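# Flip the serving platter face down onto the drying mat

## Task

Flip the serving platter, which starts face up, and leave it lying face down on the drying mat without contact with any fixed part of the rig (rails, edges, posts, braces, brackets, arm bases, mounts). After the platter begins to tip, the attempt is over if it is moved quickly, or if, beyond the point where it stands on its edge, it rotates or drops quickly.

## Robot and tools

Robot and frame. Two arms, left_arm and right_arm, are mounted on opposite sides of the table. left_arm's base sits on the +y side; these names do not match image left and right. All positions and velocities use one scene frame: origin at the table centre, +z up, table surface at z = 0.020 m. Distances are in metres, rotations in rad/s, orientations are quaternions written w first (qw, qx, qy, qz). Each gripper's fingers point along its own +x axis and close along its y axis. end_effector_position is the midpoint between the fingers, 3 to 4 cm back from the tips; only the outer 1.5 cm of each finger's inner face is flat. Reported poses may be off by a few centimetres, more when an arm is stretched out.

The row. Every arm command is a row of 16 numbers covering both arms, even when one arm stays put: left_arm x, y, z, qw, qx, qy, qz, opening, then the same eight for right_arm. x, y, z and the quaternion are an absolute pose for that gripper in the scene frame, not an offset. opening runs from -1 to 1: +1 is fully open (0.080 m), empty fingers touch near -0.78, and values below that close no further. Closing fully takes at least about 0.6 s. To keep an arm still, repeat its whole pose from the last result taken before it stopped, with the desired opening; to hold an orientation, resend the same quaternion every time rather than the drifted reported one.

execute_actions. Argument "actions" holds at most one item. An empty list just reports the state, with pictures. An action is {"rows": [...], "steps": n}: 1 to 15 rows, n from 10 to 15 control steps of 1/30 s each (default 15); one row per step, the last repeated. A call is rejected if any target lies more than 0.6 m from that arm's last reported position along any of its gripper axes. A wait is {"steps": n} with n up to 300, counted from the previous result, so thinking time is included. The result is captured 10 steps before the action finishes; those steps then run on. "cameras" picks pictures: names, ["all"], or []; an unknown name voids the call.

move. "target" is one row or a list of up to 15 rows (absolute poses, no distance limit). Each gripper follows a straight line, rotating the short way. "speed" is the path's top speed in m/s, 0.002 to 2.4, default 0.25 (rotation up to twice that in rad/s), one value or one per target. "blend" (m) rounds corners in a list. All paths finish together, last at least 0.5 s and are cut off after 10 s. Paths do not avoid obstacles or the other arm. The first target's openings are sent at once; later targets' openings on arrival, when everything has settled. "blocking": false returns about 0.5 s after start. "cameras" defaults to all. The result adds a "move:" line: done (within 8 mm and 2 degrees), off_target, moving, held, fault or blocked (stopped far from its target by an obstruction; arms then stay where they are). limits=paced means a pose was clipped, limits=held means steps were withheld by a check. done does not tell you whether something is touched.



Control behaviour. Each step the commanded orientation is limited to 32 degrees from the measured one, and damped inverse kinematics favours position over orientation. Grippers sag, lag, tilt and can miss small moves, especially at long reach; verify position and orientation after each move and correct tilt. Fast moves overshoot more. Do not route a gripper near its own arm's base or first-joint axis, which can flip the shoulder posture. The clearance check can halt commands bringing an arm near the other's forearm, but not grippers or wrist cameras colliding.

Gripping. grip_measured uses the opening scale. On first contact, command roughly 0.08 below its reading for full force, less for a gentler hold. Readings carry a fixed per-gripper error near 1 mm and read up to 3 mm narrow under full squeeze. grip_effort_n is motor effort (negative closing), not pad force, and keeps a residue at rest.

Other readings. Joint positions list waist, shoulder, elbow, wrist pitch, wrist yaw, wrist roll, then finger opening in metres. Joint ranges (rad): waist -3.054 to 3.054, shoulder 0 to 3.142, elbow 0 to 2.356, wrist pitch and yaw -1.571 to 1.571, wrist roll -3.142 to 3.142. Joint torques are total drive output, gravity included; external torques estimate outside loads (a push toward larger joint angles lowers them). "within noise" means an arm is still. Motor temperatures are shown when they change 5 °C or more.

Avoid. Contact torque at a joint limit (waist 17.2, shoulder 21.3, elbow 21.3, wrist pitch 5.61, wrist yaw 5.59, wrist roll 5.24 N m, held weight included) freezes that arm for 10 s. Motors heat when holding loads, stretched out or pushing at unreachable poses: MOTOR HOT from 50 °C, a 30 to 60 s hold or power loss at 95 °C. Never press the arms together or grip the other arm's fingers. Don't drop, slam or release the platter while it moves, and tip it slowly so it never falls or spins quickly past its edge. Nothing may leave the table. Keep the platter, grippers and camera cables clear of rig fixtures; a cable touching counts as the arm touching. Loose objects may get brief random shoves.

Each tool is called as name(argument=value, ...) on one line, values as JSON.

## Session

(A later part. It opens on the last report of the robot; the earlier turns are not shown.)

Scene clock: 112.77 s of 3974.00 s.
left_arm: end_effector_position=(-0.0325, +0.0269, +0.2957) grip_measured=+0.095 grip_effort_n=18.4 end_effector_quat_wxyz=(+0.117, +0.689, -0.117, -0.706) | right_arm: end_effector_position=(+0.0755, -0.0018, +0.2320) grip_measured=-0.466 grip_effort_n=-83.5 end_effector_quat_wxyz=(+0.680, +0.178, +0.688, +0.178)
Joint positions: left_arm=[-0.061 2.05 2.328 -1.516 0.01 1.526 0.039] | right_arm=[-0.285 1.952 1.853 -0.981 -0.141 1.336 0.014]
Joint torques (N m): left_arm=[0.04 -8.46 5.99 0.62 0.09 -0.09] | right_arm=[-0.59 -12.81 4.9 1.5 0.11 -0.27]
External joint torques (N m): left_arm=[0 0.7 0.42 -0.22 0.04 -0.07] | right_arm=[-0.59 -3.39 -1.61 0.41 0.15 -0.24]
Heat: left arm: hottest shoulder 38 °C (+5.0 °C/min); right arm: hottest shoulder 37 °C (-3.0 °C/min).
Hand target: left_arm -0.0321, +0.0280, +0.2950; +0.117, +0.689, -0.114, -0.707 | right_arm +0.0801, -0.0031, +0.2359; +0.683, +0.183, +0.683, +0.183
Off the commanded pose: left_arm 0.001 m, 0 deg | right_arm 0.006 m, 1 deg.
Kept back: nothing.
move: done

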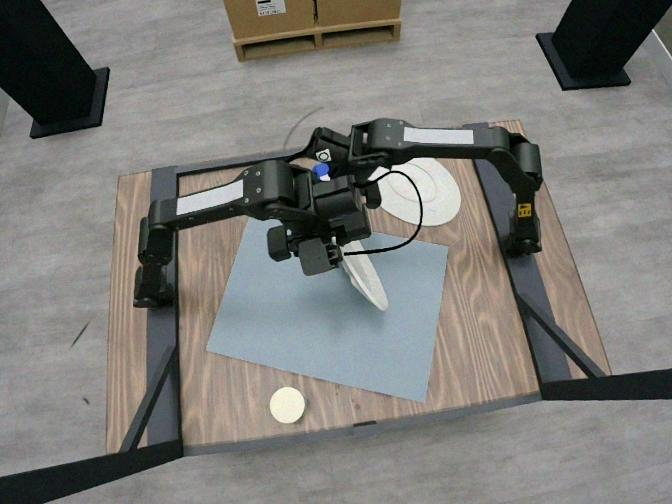

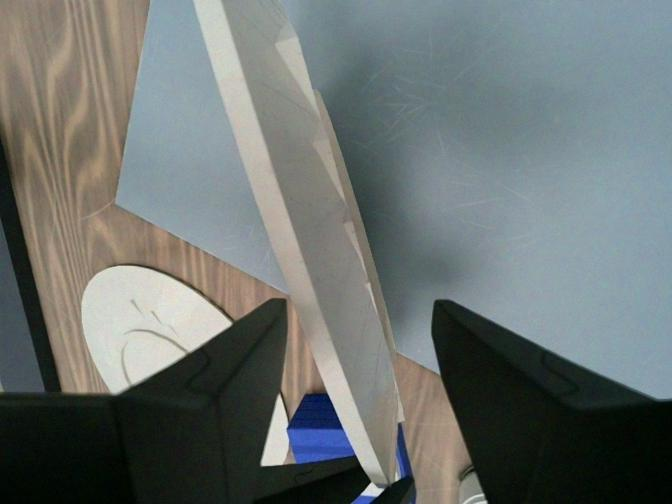

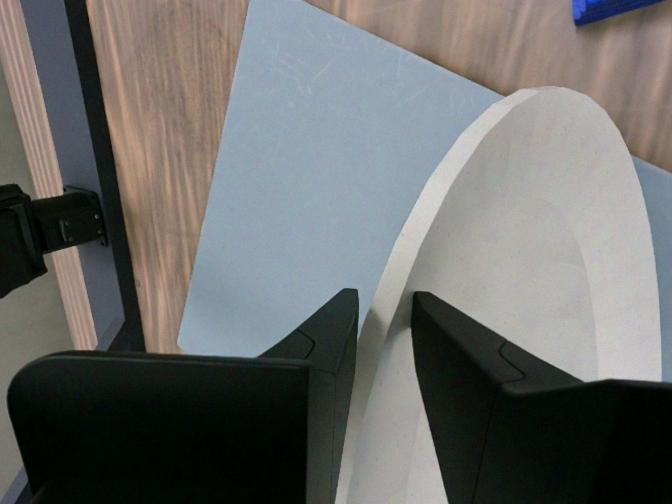

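move(target=[[-0.04,0.04,0.345,-0.117,-0.689,0.117,0.706,0.3,0.08,-0.003,0.236,0.683,0.183,0.683,0.183,-1],[-0.05,0.2,0.38,-0.21,-0.675,0.21,0.675,0.3,0.08,-0.003,0.236,0.683,0.183,0.683,0.183,-1]], speed=0.15)

zoom_image(camera="cam_high", region=[220, 100, 500, 340])

Scene clock: 115.57 s of 3974.00 s.
left_arm: end_effector_position=(-0.0502, +0.1988, +0.3816) grip_measured=+0.296 grip_effort_n=18.4 end_effector_quat_wxyz=(+0.211, +0.673, -0.212, -0.676) | right_arm: end_effector_position=(+0.0753, -0.0018, +0.2320) grip_measured=-0.466 grip_effort_n=-83.5 end_effector_quat_wxyz=(+0.680, +0.177, +0.689, +0.179)
Joint positions: left_arm=[-0.228 1.296 1.766 -1.443 -0.115 1.398 0.048] | right_arm=[-0.284 1.952 1.853 -0.981 -0.141 1.336 0.014]
Joint torques (N m): left_arm=[-0.26 -3.51 5.44 1.08 -0.22 -0.11] | right_arm=[-0.87 -13.11 4.93 1.48 0.13 -0.26]
External joint torques (N m): left_arm=[-0.25 -0.41 0.16 -0.16 -0.2 -0.08] | right_arm=[-0.85 -3.63 -1.66 0.36 0.17 -0.23]
Heat: left arm: hottest shoulder 38 °C (+5.0 °C/min); right arm: hottest shoulder 38 °C (-3.0 °C/min).
Hand target: left_arm -0.0500, +0.1999, +0.3800; +0.210, +0.675, -0.210, -0.675 | right_arm +0.0800, -0.0030, +0.2359; +0.683, +0.183, +0.683, +0.183
Off the commanded pose: left_arm 0.002 m, 0 deg | right_arm 0.006 m, 1 deg.
Kept back: nothing.
move: done

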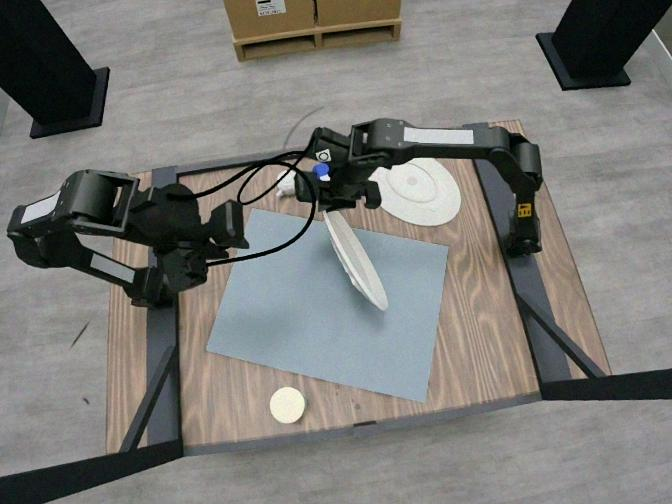

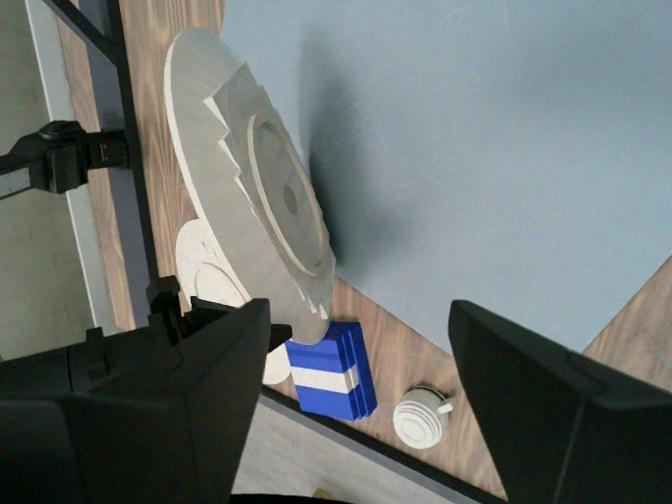

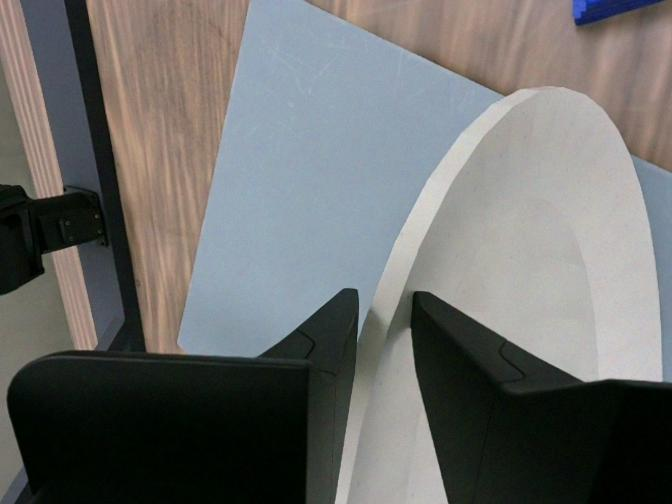

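Scaled by 1.800 from the camera's 672x504 image, which has a finer 960x720 frame.

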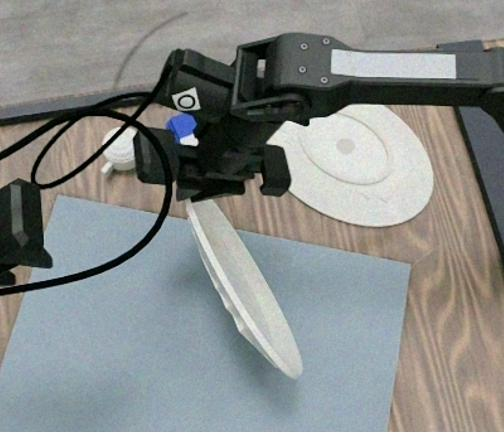

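move(target=[-0.05,0.28,0.40,-0.21,-0.675,0.21,0.675,0.3,0.03,-0.01,0.27,0.707,0.3642,0.6061,-0.0123,-1], speed=0.08)

zoom_image(camera="cam_high", region=[220, 100, 500, 340])

Scene clock: 120.13 s of 3974.00 s.
left_arm: end_effector_position=(-0.0505, +0.2786, +0.4012) grip_measured=+0.296 grip_effort_n=18.4 end_effector_quat_wxyz=(+0.233, +0.654, -0.241, -0.679) | right_arm: end_effector_position=(+0.0298, -0.0129, +0.2717) grip_measured=-0.764 grip_effort_n=-83.5 end_effector_quat_wxyz=(+0.705, +0.364, +0.609, -0.010)
Joint positions: left_arm=[-0.381 1.067 1.727 -1.569 -0.19 1.285 0.048] | right_arm=[-0.068 1.924 1.974 -1.149 0.239 2.016 0.001]
Joint torques (N m): left_arm=[-0.22 -1.66 4.73 1.14 -0.28 -0.13] | right_arm=[-0.06 -9.29 6.49 0.65 0.4 0.11]
External joint torques (N m): left_arm=[-0.22 -0.77 0.09 -0.16 -0.22 -0.1] | right_arm=[-0.06 -0.33 0.23 -0.36 0.22 0.13]
Motor temperatures (°C): left_arm=[30 38 32 31 25 31] | right_arm=[28 39 32 32 31 27]
Heat: left arm: hottest shoulder 38 °C (+5.1 °C/min); right arm: hottest shoulder 39 °C (-4.1 °C/min).
Hand target: left_arm -0.0498, +0.2796, +0.3995; +0.232, +0.655, -0.239, -0.678 | right_arm +0.0300, -0.0100, +0.2700; +0.707, +0.364, +0.606, -0.012
Off the commanded pose: left_arm 0.002 m, 5 deg | right_arm 0.003 m, 0 deg.
joint sent to its limit (left arm) — joint 4 (wrist pitch), lower limit.
Kept back: nothing.
move: off_target (left_arm)

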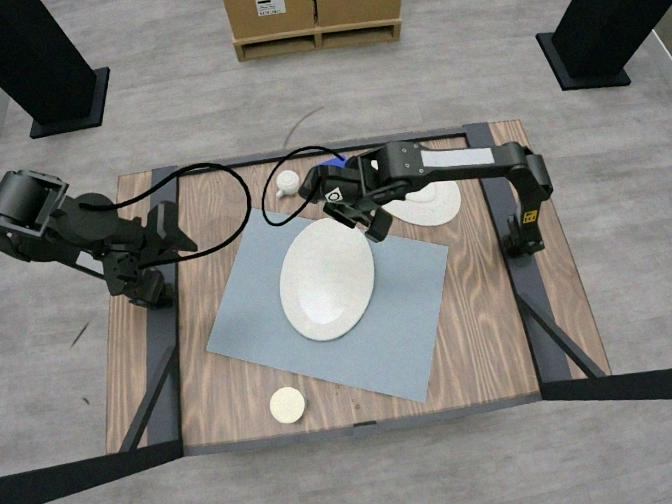

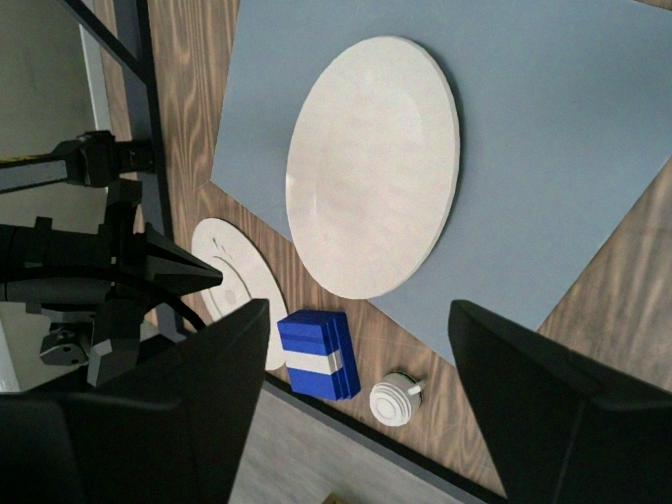

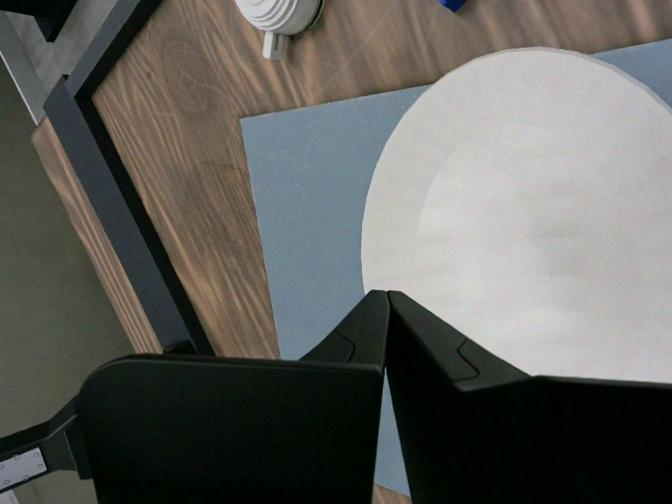

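Scaled by 1.800 from the camera's 672x504 image, which has a finer 960x720 frame.

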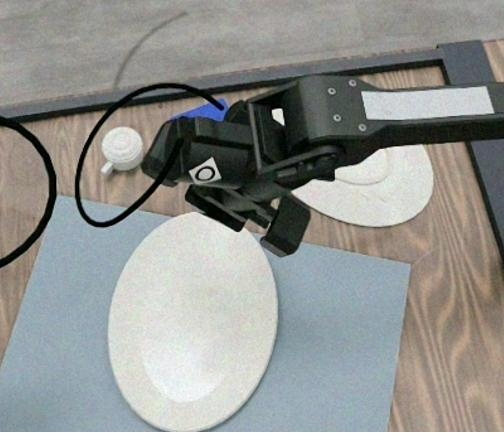

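move(target=[[-0.08,0.26,0.2,-0.2988,-0.6409,0.2988,0.6409,0.25,0.03,-0.14,0.35,0.6903,0.153,0.6903,0.153,0.25],[-0.08,0.192,0.09,-0.2988,-0.6409,0.2988,0.6409,0.25,0.03,-0.25,0.34,0.6409,0.2988,0.6409,0.2988,0.5]])

zoom_image(camera="cam_high", region=[180, 160, 440, 355])

Scene clock: 126.07 s of 3974.00 s.
left_arm: end_effector_position=(-0.0819, +0.1879, +0.0981) grip_measured=+0.252 grip_effort_n=-12.3 end_effector_quat_wxyz=(+0.309, +0.634, -0.305, -0.640) | right_arm: end_effector_position=(+0.0304, -0.2498, +0.3427) grip_measured=+0.496 grip_effort_n=16.0 end_effector_quat_wxyz=(+0.642, +0.300, +0.639, +0.298)
Joint positions: left_arm=[-0.44 1.147 0.284 0.148 -0.32 1.29 0.046] | right_arm=[-0.566 0.888 1.233 -1.119 -0.408 1.198 0.057]
Joint torques (N m): left_arm=[0.14 -1.57 5.64 1.02 0.02 0] | right_arm=[-0.26 -1.92 3.93 1.44 -0.31 -0.21]
External joint torques (N m): left_arm=[0.15 1.22 -0.36 -0.48 0.12 0.04] | right_arm=[-0.27 -0.77 -2.08 0.02 -0.15 -0.17]
Heat: left arm: hottest shoulder 37 °C (+5.1 °C/min); right arm: hottest shoulder 39 °C (-5.1 °C/min).
Hand target: left_arm -0.0800, +0.1921, +0.0902; +0.299, +0.641, -0.299, -0.641 | right_arm +0.0300, -0.2500, +0.3400; +0.641, +0.299, +0.641, +0.299
Off the commanded pose: left_arm 0.009 m, 2 deg | right_arm 0.003 m, 0 deg.
Kept back: nothing.
move: off_target (left_arm)

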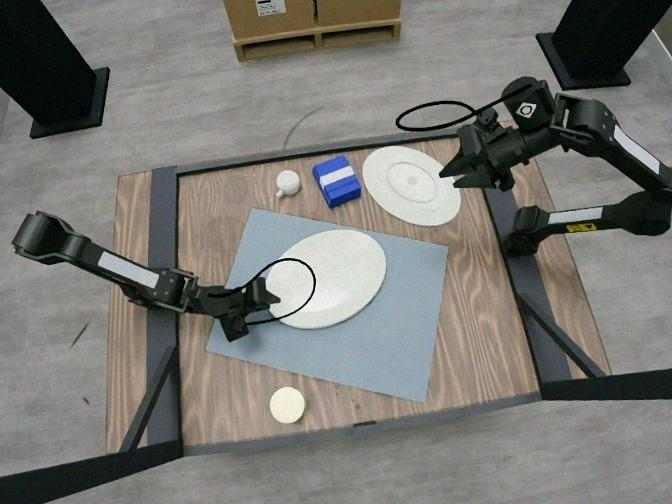

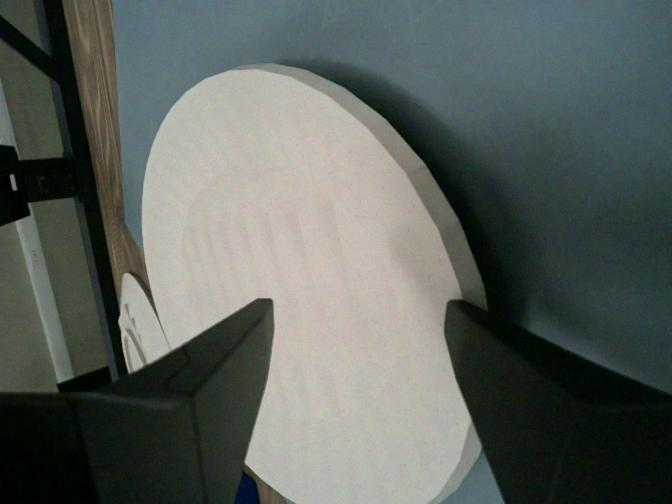

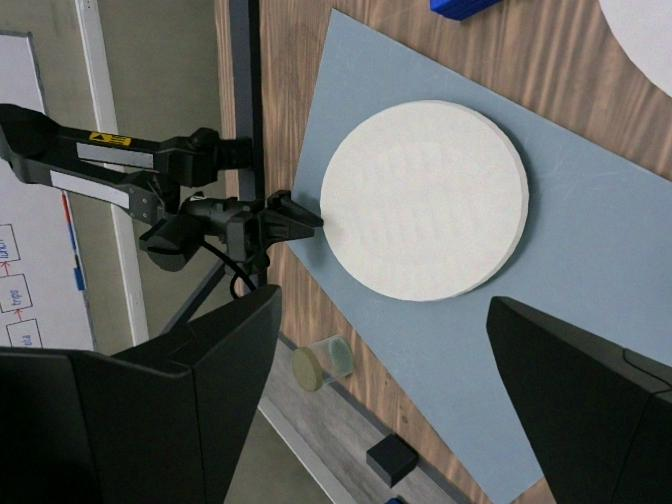

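Scaled by 1.938 from the camera's 672x504 image, which has a finer 960x720 frame.

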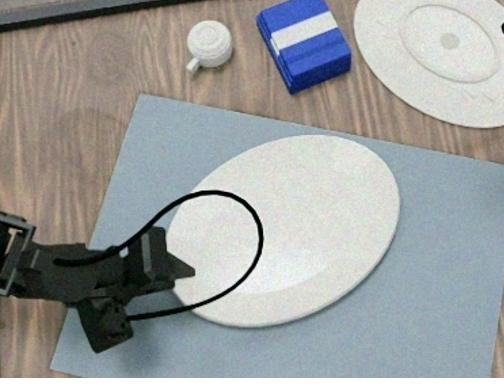

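move(target=[[-0.08,0.23,0.095,-0.2988,-0.6409,0.2988,0.6409,0.25,0.03,-0.25,0.34,0.6409,0.2988,0.6409,0.2988,0.5],[-0.085,0.225,0.074,-0.2988,-0.6409,0.2988,0.6409,0.25,0.03,-0.25,0.34,0.6409,0.2988,0.6409,0.2988,0.5],[-0.085,0.205,0.072,-0.2988,-0.6409,0.2988,0.6409,0.25,0.03,-0.25,0.34,0.6409,0.2988,0.6409,0.2988,0.5]], speed=0.08)

zoom_image(camera="cam_high", region=[180, 160, 440, 355])

Scene clock: 129.43 s of 3974.00 s.
left_arm: end_effector_position=(-0.0845, +0.2153, +0.0686) grip_measured=+0.252 grip_effort_n=-12.3 end_effector_quat_wxyz=(+0.284, +0.646, -0.296, -0.644) | right_arm: end_effector_position=(+0.0304, -0.2498, +0.3426) grip_measured=+0.496 grip_effort_n=16.0 end_effector_quat_wxyz=(+0.642, +0.300, +0.639, +0.298)
Joint positions: left_arm=[-0.517 1.15 0.186 0.174 -0.362 1.241 0.046] | right_arm=[-0.566 0.888 1.232 -1.119 -0.408 1.198 0.057]
Joint torques (N m): left_arm=[1.08 1.35 8.04 4.85 -0.31 0.04] | right_arm=[-0.31 -1.92 3.95 1.39 -0.31 -0.19]
External joint torques (N m): left_arm=[1.09 3.69 2.51 3.42 -0.18 0.08] | right_arm=[-0.33 -0.87 -1.95 -0.01 -0.16 -0.15]
Heat: left arm: hottest shoulder 36 °C (+4.0 °C/min); right arm: hottest shoulder 38 °C (-5.0 °C/min).
Hand target: left_arm -0.0847, +0.2059, +0.0727; +0.299, +0.641, -0.298, -0.641 | right_arm +0.0300, -0.2500, +0.3399; +0.641, +0.299, +0.641, +0.299
Off the commanded pose: left_arm 0.011 m, 2 deg | right_arm 0.003 m, 0 deg.
Kept back: nothing.
move: off_target (left_arm)

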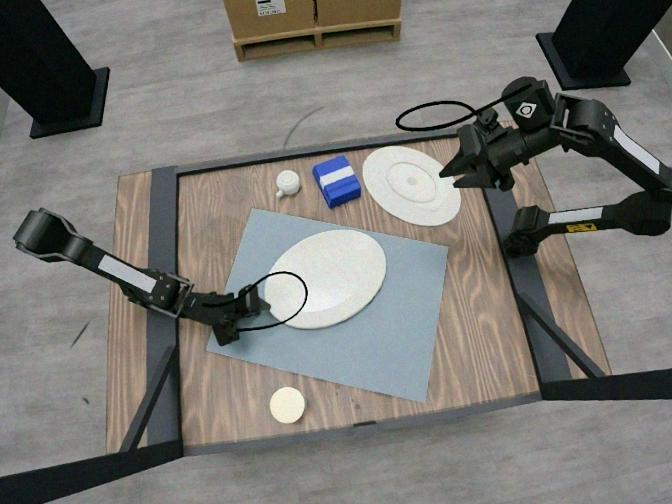

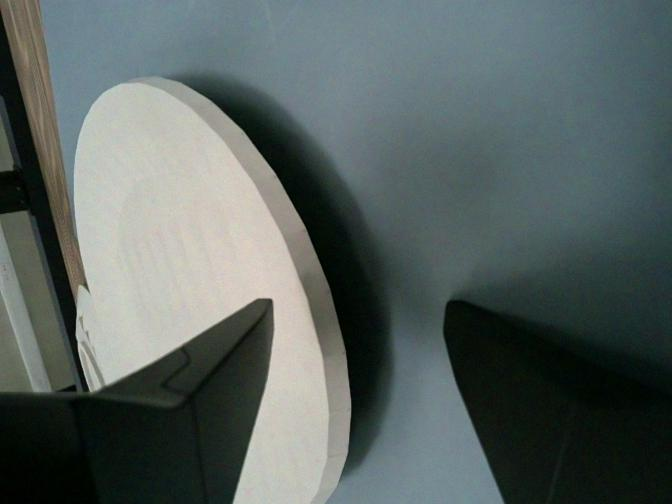

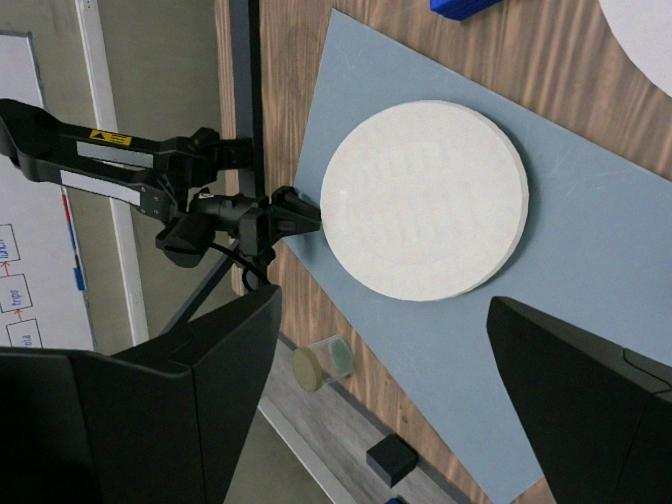

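Scaled by 1.938 from the camera's 672x504 image, which has a finer 960x720 frame.

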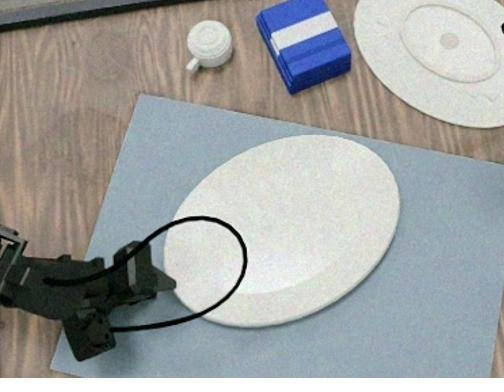

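move(target=[[-0.08,0.206,0.083,-0.2988,-0.6409,0.2988,0.6409,0.25,0.03,-0.25,0.34,0.6409,0.2988,0.6409,0.2988,0.5],[-0.08,0.190,0.080,-0.2988,-0.6409,0.2988,0.6409,0.25,0.03,-0.25,0.34,0.6409,0.2988,0.6409,0.2988,0.5]], speed=0.06)

zoom_image(camera="cam_high", region=[180, 160, 440, 355])

Scene clock: 130.73 s of 3974.00 s.
left_arm: end_effector_position=(-0.0788, +0.1929, +0.0781) grip_measured=+0.252 grip_effort_n=-12.3 end_effector_quat_wxyz=(+0.297, +0.643, -0.297, -0.640) | right_arm: end_effector_position=(+0.0303, -0.2498, +0.3426) grip_measured=+0.496 grip_effort_n=16.0 end_effector_quat_wxyz=(+0.642, +0.300, +0.639, +0.298)
Joint positions: left_arm=[-0.436 1.213 0.242 0.223 -0.318 1.294 0.046] | right_arm=[-0.566 0.888 1.232 -1.119 -0.408 1.198 0.057]
Joint torques (N m): left_arm=[0.19 -2.09 7.6 1.61 0.05 -0.01] | right_arm=[-0.47 -1.72 3.81 1.41 -0.32 -0.22]
External joint torques (N m): left_arm=[0.2 0.78 1.99 0.14 0.16 0.03] | right_arm=[-0.47 -0.66 -2.2 -0.03 -0.17 -0.17]
Heat: left arm: hottest shoulder 36 °C (+4.0 °C/min); right arm: hottest shoulder 37 °C (-5.0 °C/min).
Hand target: left_arm -0.0799, +0.1900, +0.0801; +0.299, +0.641, -0.299, -0.641 | right_arm +0.0300, -0.2500, +0.3400; +0.641, +0.299, +0.641, +0.299
Off the commanded pose: left_arm 0.004 m, 0 deg | right_arm 0.003 m, 0 deg.
Kept back: nothing.
move: done

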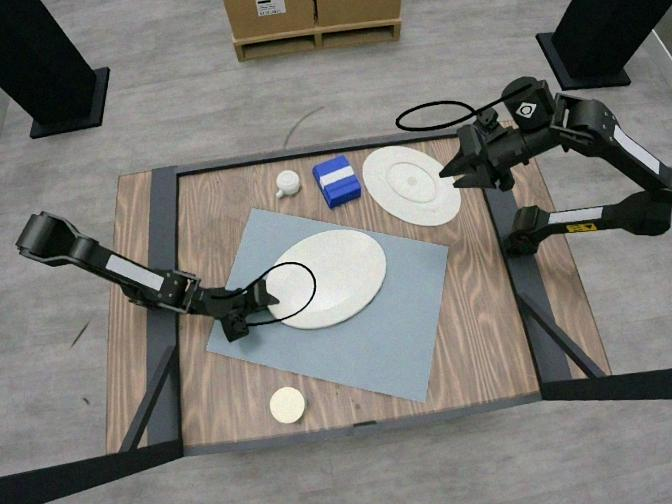

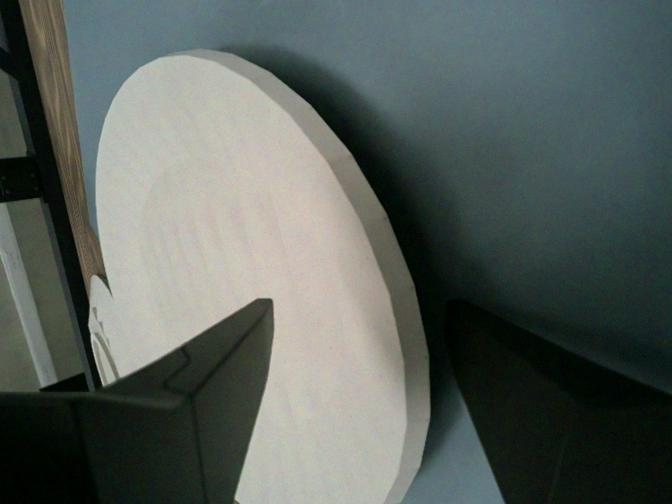

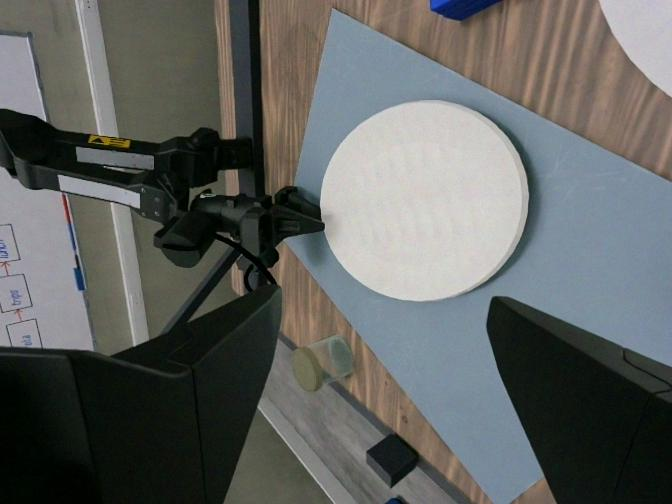

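Scaled by 1.938 from the camera's 672x504 image, which has a finer 960x720 frame.

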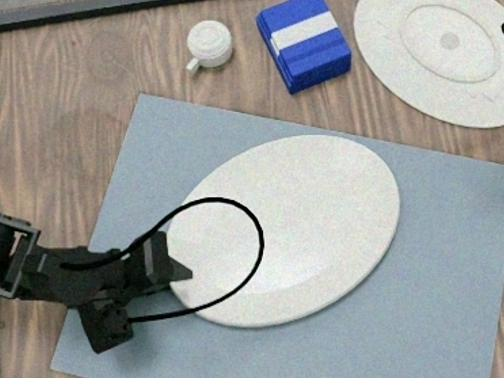

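move(target=[[-0.08,0.190,0.080,-0.2988,-0.6409,0.2988,0.6409,-0.9,0.03,-0.25,0.34,0.6409,0.2988,0.6409,0.2988,0.5],[-0.09,0.190,0.09,-0.2988,-0.6409,0.2988,0.6409,-0.9,0.03,-0.25,0.34,0.6409,0.2988,0.6409,0.2988,0.5],[-0.16,0.18,0.09,-0.4545,-0.6963,0.1227,0.5417,-0.9,0.03,-0.25,0.34,0.6409,0.2988,0.6409,0.2988,0.5],[-0.22,0.11,0.09,-0.4545,-0.6963,0.1227,0.5417,-0.9,0.03,-0.25,0.34,0.6409,0.2988,0.6409,0.2988,0.5]], speed=0.1)

zoom_image(camera="cam_high", region=[180, 160, 440, 355])

Scene clock: 136.40 s of 3974.00 s.
left_arm: end_effector_position=(-0.2250, +0.1169, +0.0924) grip_measured=-0.611 grip_effort_n=-83.5 end_effector_quat_wxyz=(+0.455, +0.689, -0.123, -0.551) | right_arm: end_effector_position=(+0.0304, -0.2497, +0.3427) grip_measured=+0.496 grip_effort_n=16.0 end_effector_quat_wxyz=(+0.642, +0.300, +0.639, +0.298)
Joint positions: left_arm=[-0.856 1.981 1.201 -0.521 -0.835 0.33 0.008] | right_arm=[-0.566 0.888 1.232 -1.119 -0.408 1.198 0.057]
Joint torques (N m): left_arm=[1.55 -5.63 7.84 0.62 -0.81 0.55] | right_arm=[-0.23 -2.07 3.78 1.39 -0.36 -0.21]
External joint torques (N m): left_arm=[1.51 2.95 2.35 -0.13 -0.34 0.59] | right_arm=[-0.24 -1.02 -2.18 -0.03 -0.2 -0.17]
Heat: left arm: hottest shoulder 36 °C (+4.0 °C/min); right arm: hottest shoulder 36 °C (-5.1 °C/min).
Hand target: left_arm -0.2199, +0.1102, +0.0901; +0.455, +0.696, -0.123, -0.542 | right_arm +0.0300, -0.2500, +0.3400; +0.641, +0.299, +0.641, +0.299
Off the commanded pose: left_arm 0.009 m, 1 deg | right_arm 0.003 m, 0 deg.
Kept back: nothing.
move: off_target (left_arm)

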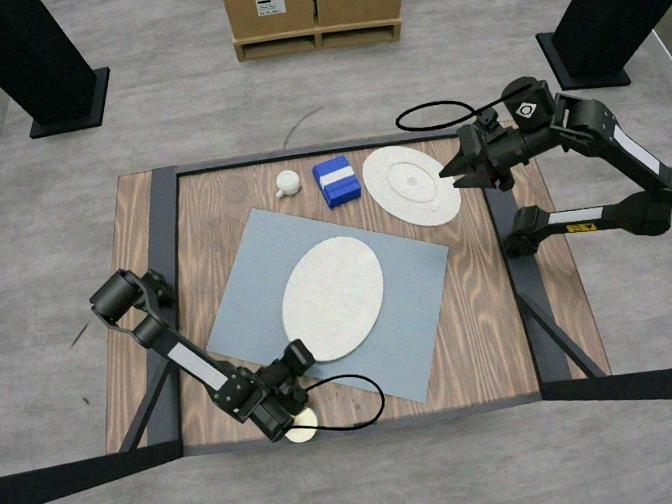

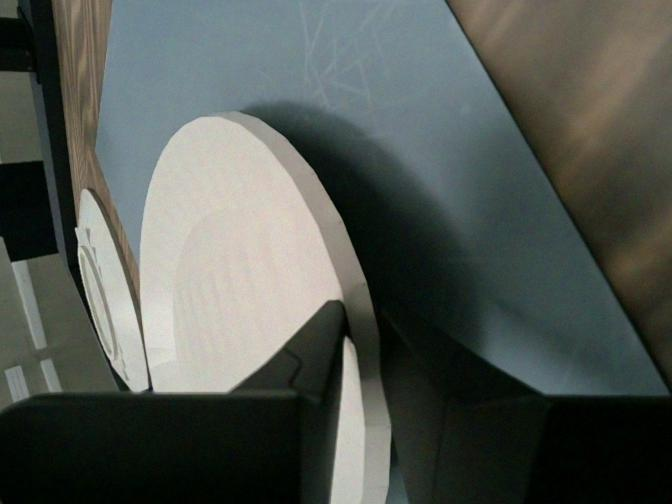

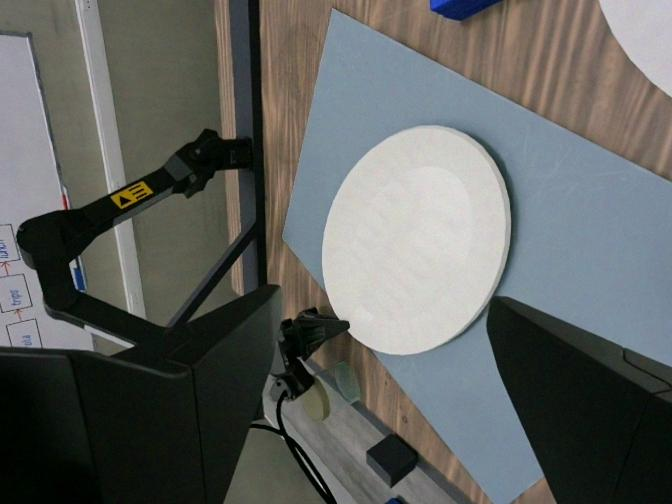

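Scaled by 1.938 from the camera's 672x504 image, which has a finer 960x720 frame.

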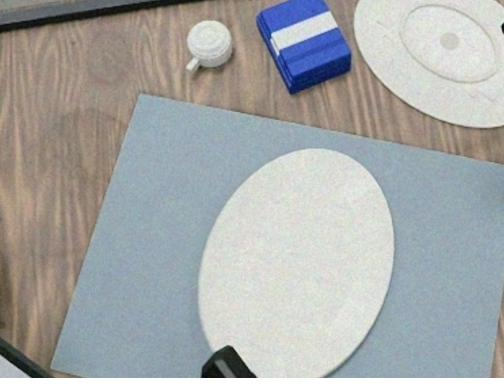

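move(target=[[-0.225,0.117,0.092,-0.4545,-0.6963,0.1227,0.5417,0.3,0.03,-0.25,0.34,0.6409,0.2988,0.6409,0.2988,0.5],[-0.25,0.16,0.11,-0.4545,-0.6963,0.1227,0.5417,0.3,0.03,-0.25,0.34,0.6409,0.2988,0.6409,0.2988,0.5],[-0.2,0.22,0.28,-0.2988,-0.6409,0.2988,0.6409,0.25,0.03,-0.25,0.34,0.6409,0.2988,0.6409,0.2988,0.5]], speed=0.12)

Scene clock: 143.70 s of 3974.00 s.
left_arm: end_effector_position=(-0.2003, +0.2202, +0.2756) grip_measured=+0.254 grip_effort_n=-18.8 end_effector_quat_wxyz=(+0.296, +0.645, -0.299, -0.638) | right_arm: end_effector_position=(+0.0304, -0.2497, +0.3427) grip_measured=+0.496 grip_effort_n=16.0 end_effector_quat_wxyz=(+0.642, +0.300, +0.639, +0.298)
Joint positions: left_arm=[-1.01 1.262 1.165 -0.908 -0.698 0.794 0.046] | right_arm=[-0.566 0.888 1.232 -1.119 -0.408 1.198 0.057]
Joint torques (N m): left_arm=[0.19 -4.59 8.65 0.95 -0.23 0.05] | right_arm=[-0.29 -2.04 3.72 1.44 -0.31 -0.22]
External joint torques (N m): left_arm=[0.18 -0.47 2.16 -0.18 0.1 0.09] | right_arm=[-0.3 -0.99 -2.27 0 -0.16 -0.18]
Motor temperatures (°C): left_arm=[30 36 32 30 26 31] | right_arm=[28 34 32 32 31 27]
Heat: left arm: hottest shoulder 36 °C (+3.0 °C/min); right arm: hottest shoulder 34 °C (-4.0 °C/min).
Hand target: left_arm -0.2000, +0.2200, +0.2799; +0.299, +0.641, -0.299, -0.641 | right_arm +0.0300, -0.2500, +0.3401; +0.641, +0.299, +0.641, +0.299
Off the commanded pose: left_arm 0.004 m, 1 deg | right_arm 0.003 m, 0 deg.
Kept back: nothing.
move: done

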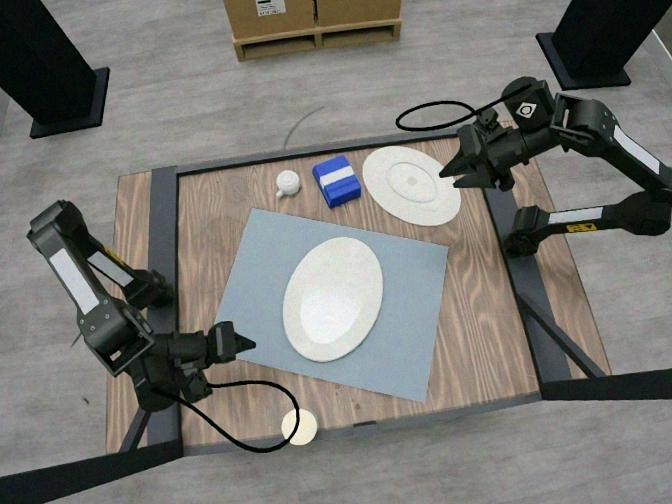

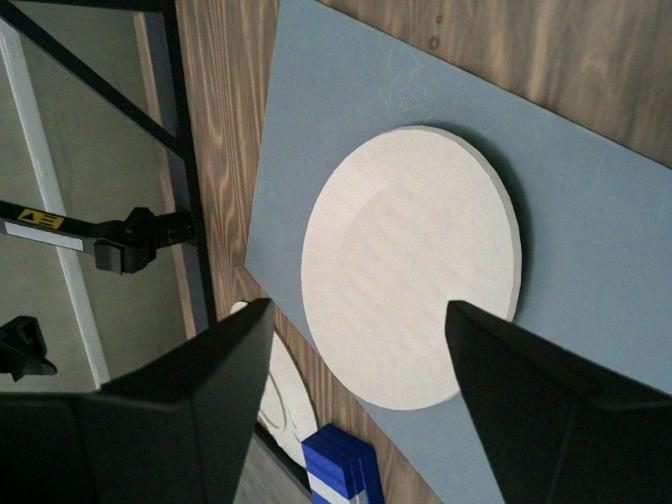

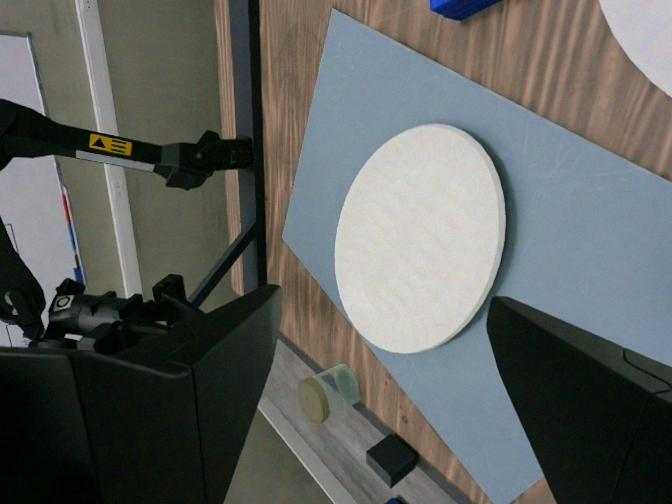

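move(target=[[-0.085,0.24,0.13,-0.1949,-0.5863,0.3954,0.6797,0.25,0.03,-0.25,0.34,0.6409,0.2988,0.6409,0.2988,0.5],[-0.09,0.215,0.08,-0.1949,-0.5863,0.3954,0.6797,0.25,0.03,-0.25,0.34,0.6409,0.2988,0.6409,0.2988,0.5]], speed=0.15)

zoom_image(camera="cam_high", region=[180, 180, 460, 440])

Scene clock: 147.03 s of 3974.00 s.
left_arm: end_effector_position=(-0.0906, +0.2127, +0.0843) grip_measured=+0.254 grip_effort_n=-18.4 end_effector_quat_wxyz=(+0.199, +0.585, -0.398, -0.678) | right_arm: end_effector_position=(+0.0304, -0.2497, +0.3427) grip_measured=+0.496 grip_effort_n=16.0 end_effector_quat_wxyz=(+0.642, +0.300, +0.639, +0.298)
Joint positions: left_arm=[-0.324 1.028 0.171 0.17 0.004 1.576 0.046] | right_arm=[-0.566 0.888 1.232 -1.119 -0.408 1.198 0.057]
Joint torques (N m): left_arm=[0.19 -1.44 5.94 1.65 0.24 0.02] | right_arm=[-0.22 -2.02 3.85 1.4 -0.3 -0.2]
External joint torques (N m): left_arm=[0.2 0.58 -0.11 0.12 0.21 0.06] | right_arm=[-0.22 -1.01 -2.07 -0.02 -0.15 -0.16]
Heat: left arm: hottest shoulder 36 °C (+3.0 °C/min); right arm: hottest shoulder 34 °C (-3.0 °C/min).
Hand target: left_arm -0.0900, +0.2150, +0.0801; +0.195, +0.586, -0.395, -0.680 | right_arm +0.0300, -0.2500, +0.3401; +0.641, +0.299, +0.641, +0.299
Off the commanded pose: left_arm 0.005 m, 1 deg | right_arm 0.003 m, 0 deg.
Kept back: nothing.
move: done

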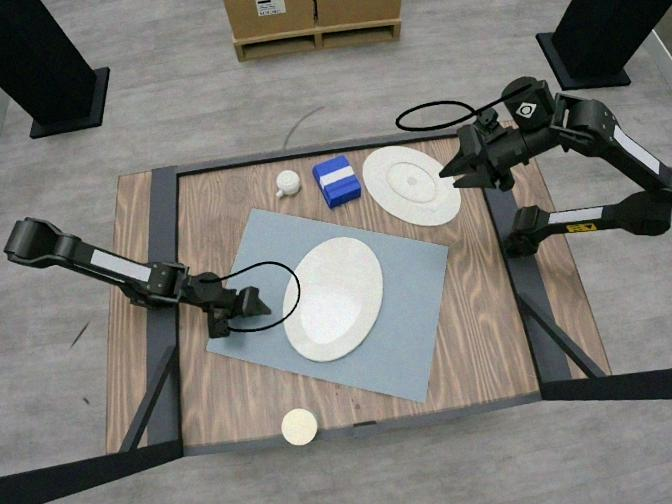

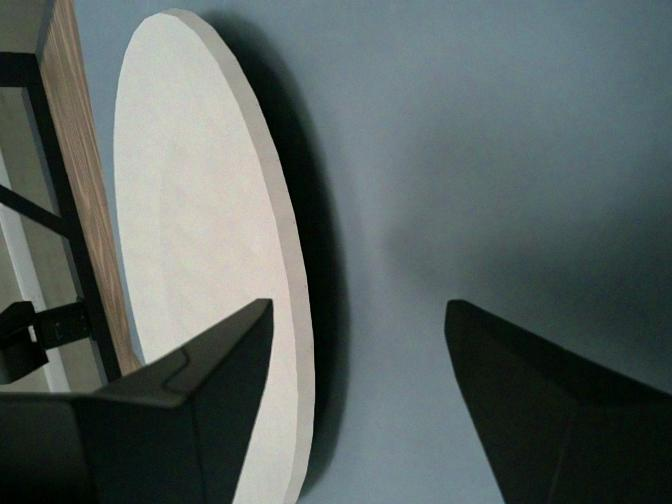

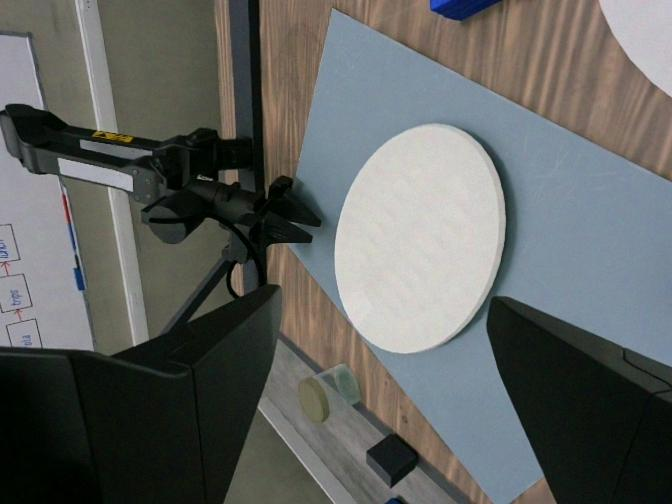

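Scaled by 1.800 from the camera's 672x504 image, which has a finer 960x720 frame.

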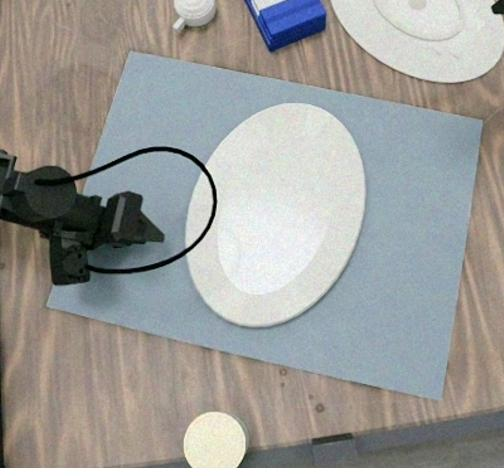

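move(target=[-0.104,0.171,0.078,-0.1949,-0.5863,0.3954,0.6797,0.25,0.03,-0.25,0.34,0.6409,0.2988,0.6409,0.2988,0.5], speed=0.08)

zoom_image(camera="cam_high", region=[220, 220, 380, 380])

Scene clock: 148.63 s of 3974.00 s.
left_arm: end_effector_position=(-0.1029, +0.1739, +0.0764) grip_measured=+0.254 grip_effort_n=-18.8 end_effector_quat_wxyz=(+0.194, +0.588, -0.394, -0.679) | right_arm: end_effector_position=(+0.0304, -0.2497, +0.3427) grip_measured=+0.496 grip_effort_n=16.0 end_effector_quat_wxyz=(+0.642, +0.300, +0.639, +0.298)
Joint positions: left_arm=[-0.324 1.33 0.287 0.339 0.004 1.576 0.046] | right_arm=[-0.566 0.888 1.232 -1.119 -0.408 1.198 0.057]
Joint torques (N m): left_arm=[0.07 -2.5 7.31 1.67 0.21 0] | right_arm=[-0.31 -1.7 3.92 1.36 -0.32 -0.18]
External joint torques (N m): left_arm=[0.08 1.01 1.99 0.17 0.17 0.04] | right_arm=[-0.31 -0.63 -2.07 -0.07 -0.17 -0.14]
Heat: left arm: hottest shoulder 36 °C (+3.0 °C/min); right arm: hottest shoulder 33 °C (-3.0 °C/min).
Hand target: left_arm -0.1039, +0.1710, +0.0781; +0.195, +0.586, -0.395, -0.680 | right_arm +0.0300, -0.2500, +0.3401; +0.641, +0.299, +0.641, +0.299
Off the commanded pose: left_arm 0.003 m, 0 deg | right_arm 0.003 m, 0 deg.
Kept back: nothing.
move: done

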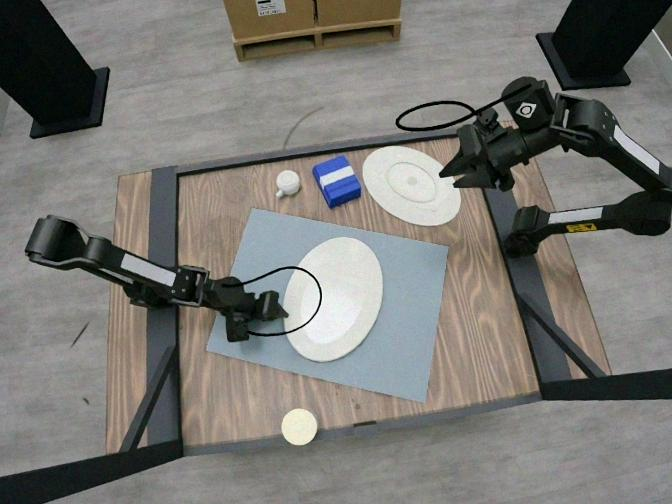

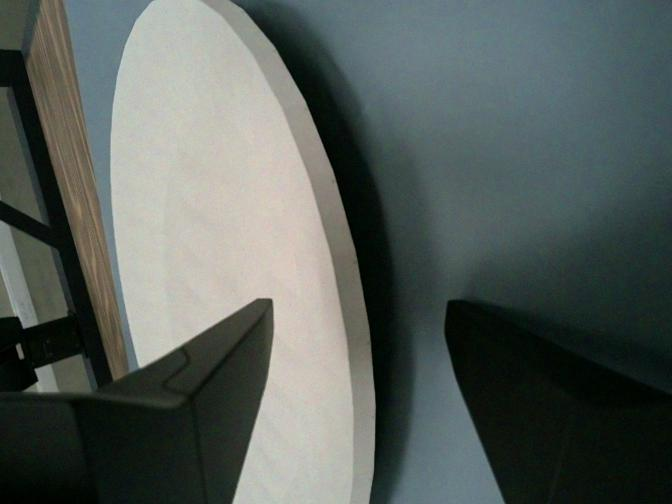

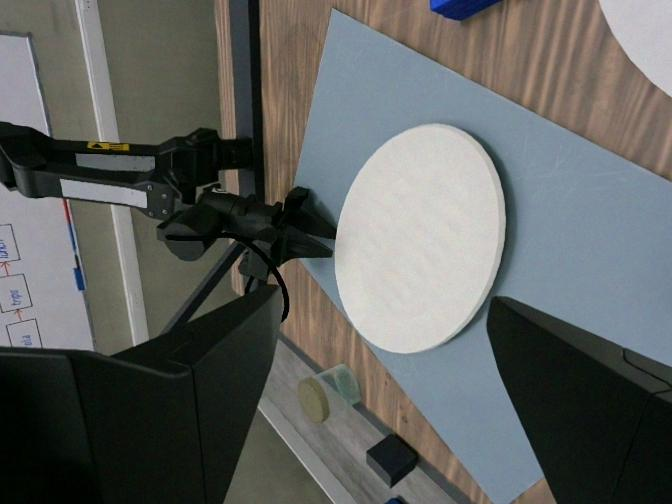

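Scaled by 3.150 from the camera's 672x504 image, which has a finer 960x720 frame.

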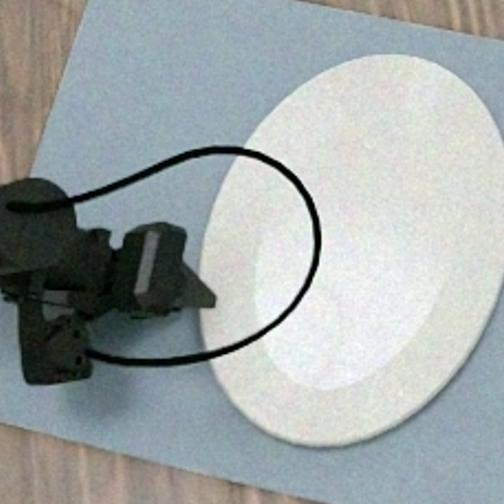

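move(target=[[-0.107,0.163,0.078,-0.1949,-0.5863,0.3954,0.6797,0.25,0.03,-0.25,0.34,0.6409,0.2988,0.6409,0.2988,0.5],[-0.107,0.163,0.078,-0.1949,-0.5863,0.3954,0.6797,-0.95,0.03,-0.25,0.34,0.6409,0.2988,0.6409,0.2988,0.5]], speed=0.08)

Scene clock: 150.30 s of 3974.00 s.
left_arm: end_effector_position=(-0.1051, +0.1667, +0.0748) grip_measured=-0.605 grip_effort_n=-83.5 end_effector_quat_wxyz=(+0.194, +0.589, -0.388, -0.682) | right_arm: end_effector_position=(+0.0304, -0.2497, +0.3427) grip_measured=+0.496 grip_effort_n=16.0 end_effector_quat_wxyz=(+0.642, +0.300, +0.639, +0.298)
Joint positions: left_arm=[-0.324 1.375 0.316 0.347 0.004 1.568 0.008] | right_arm=[-0.566 0.888 1.232 -1.119 -0.408 1.198 0.057]
Joint torques (N m): left_arm=[-0.12 -2.96 7.2 2.09 0.13 0.23] | right_arm=[-0.24 -1.92 3.76 1.36 -0.28 -0.22]
External joint torques (N m): left_arm=[-0.1 0.8 1.96 0.6 0.09 0.27] | right_arm=[-0.24 -0.88 -2.21 -0.07 -0.13 -0.18]
Heat: left arm: hottest shoulder 36 °C (+3.0 °C/min); right arm: hottest shoulder 33 °C (-3.0 °C/min).
Hand target: left_arm -0.1069, +0.1631, +0.0780; +0.195, +0.586, -0.395, -0.680 | right_arm +0.0300, -0.2500, +0.3401; +0.641, +0.299, +0.641, +0.299
Off the commanded pose: left_arm 0.005 m, 1 deg | right_arm 0.003 m, 0 deg.
Kept back: nothing.
move: done

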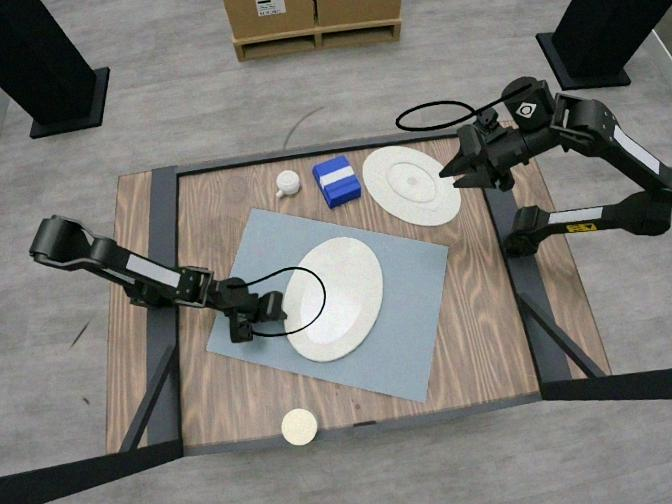

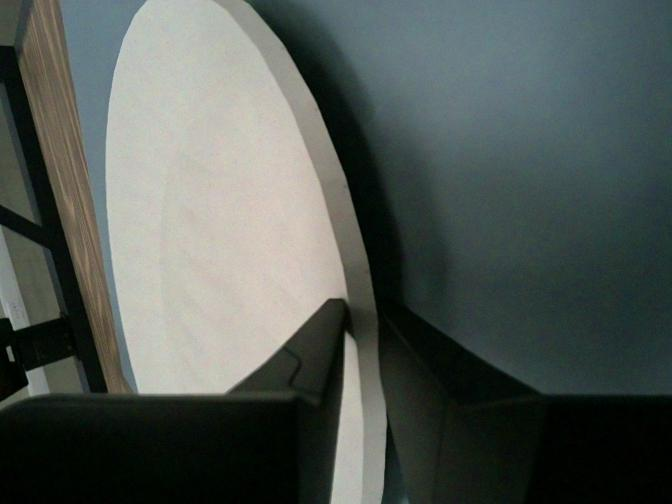

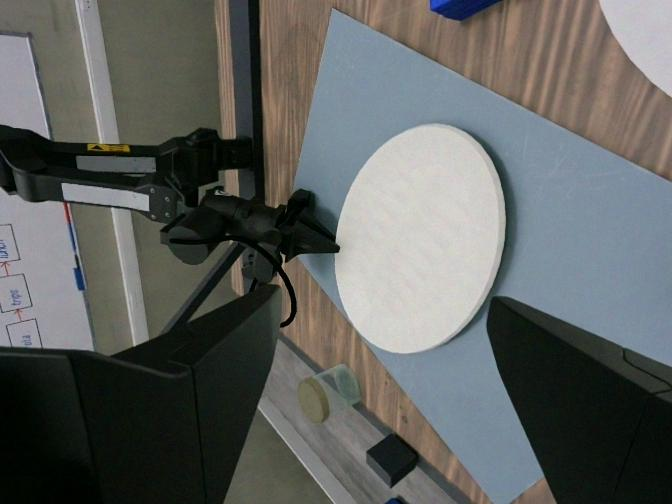

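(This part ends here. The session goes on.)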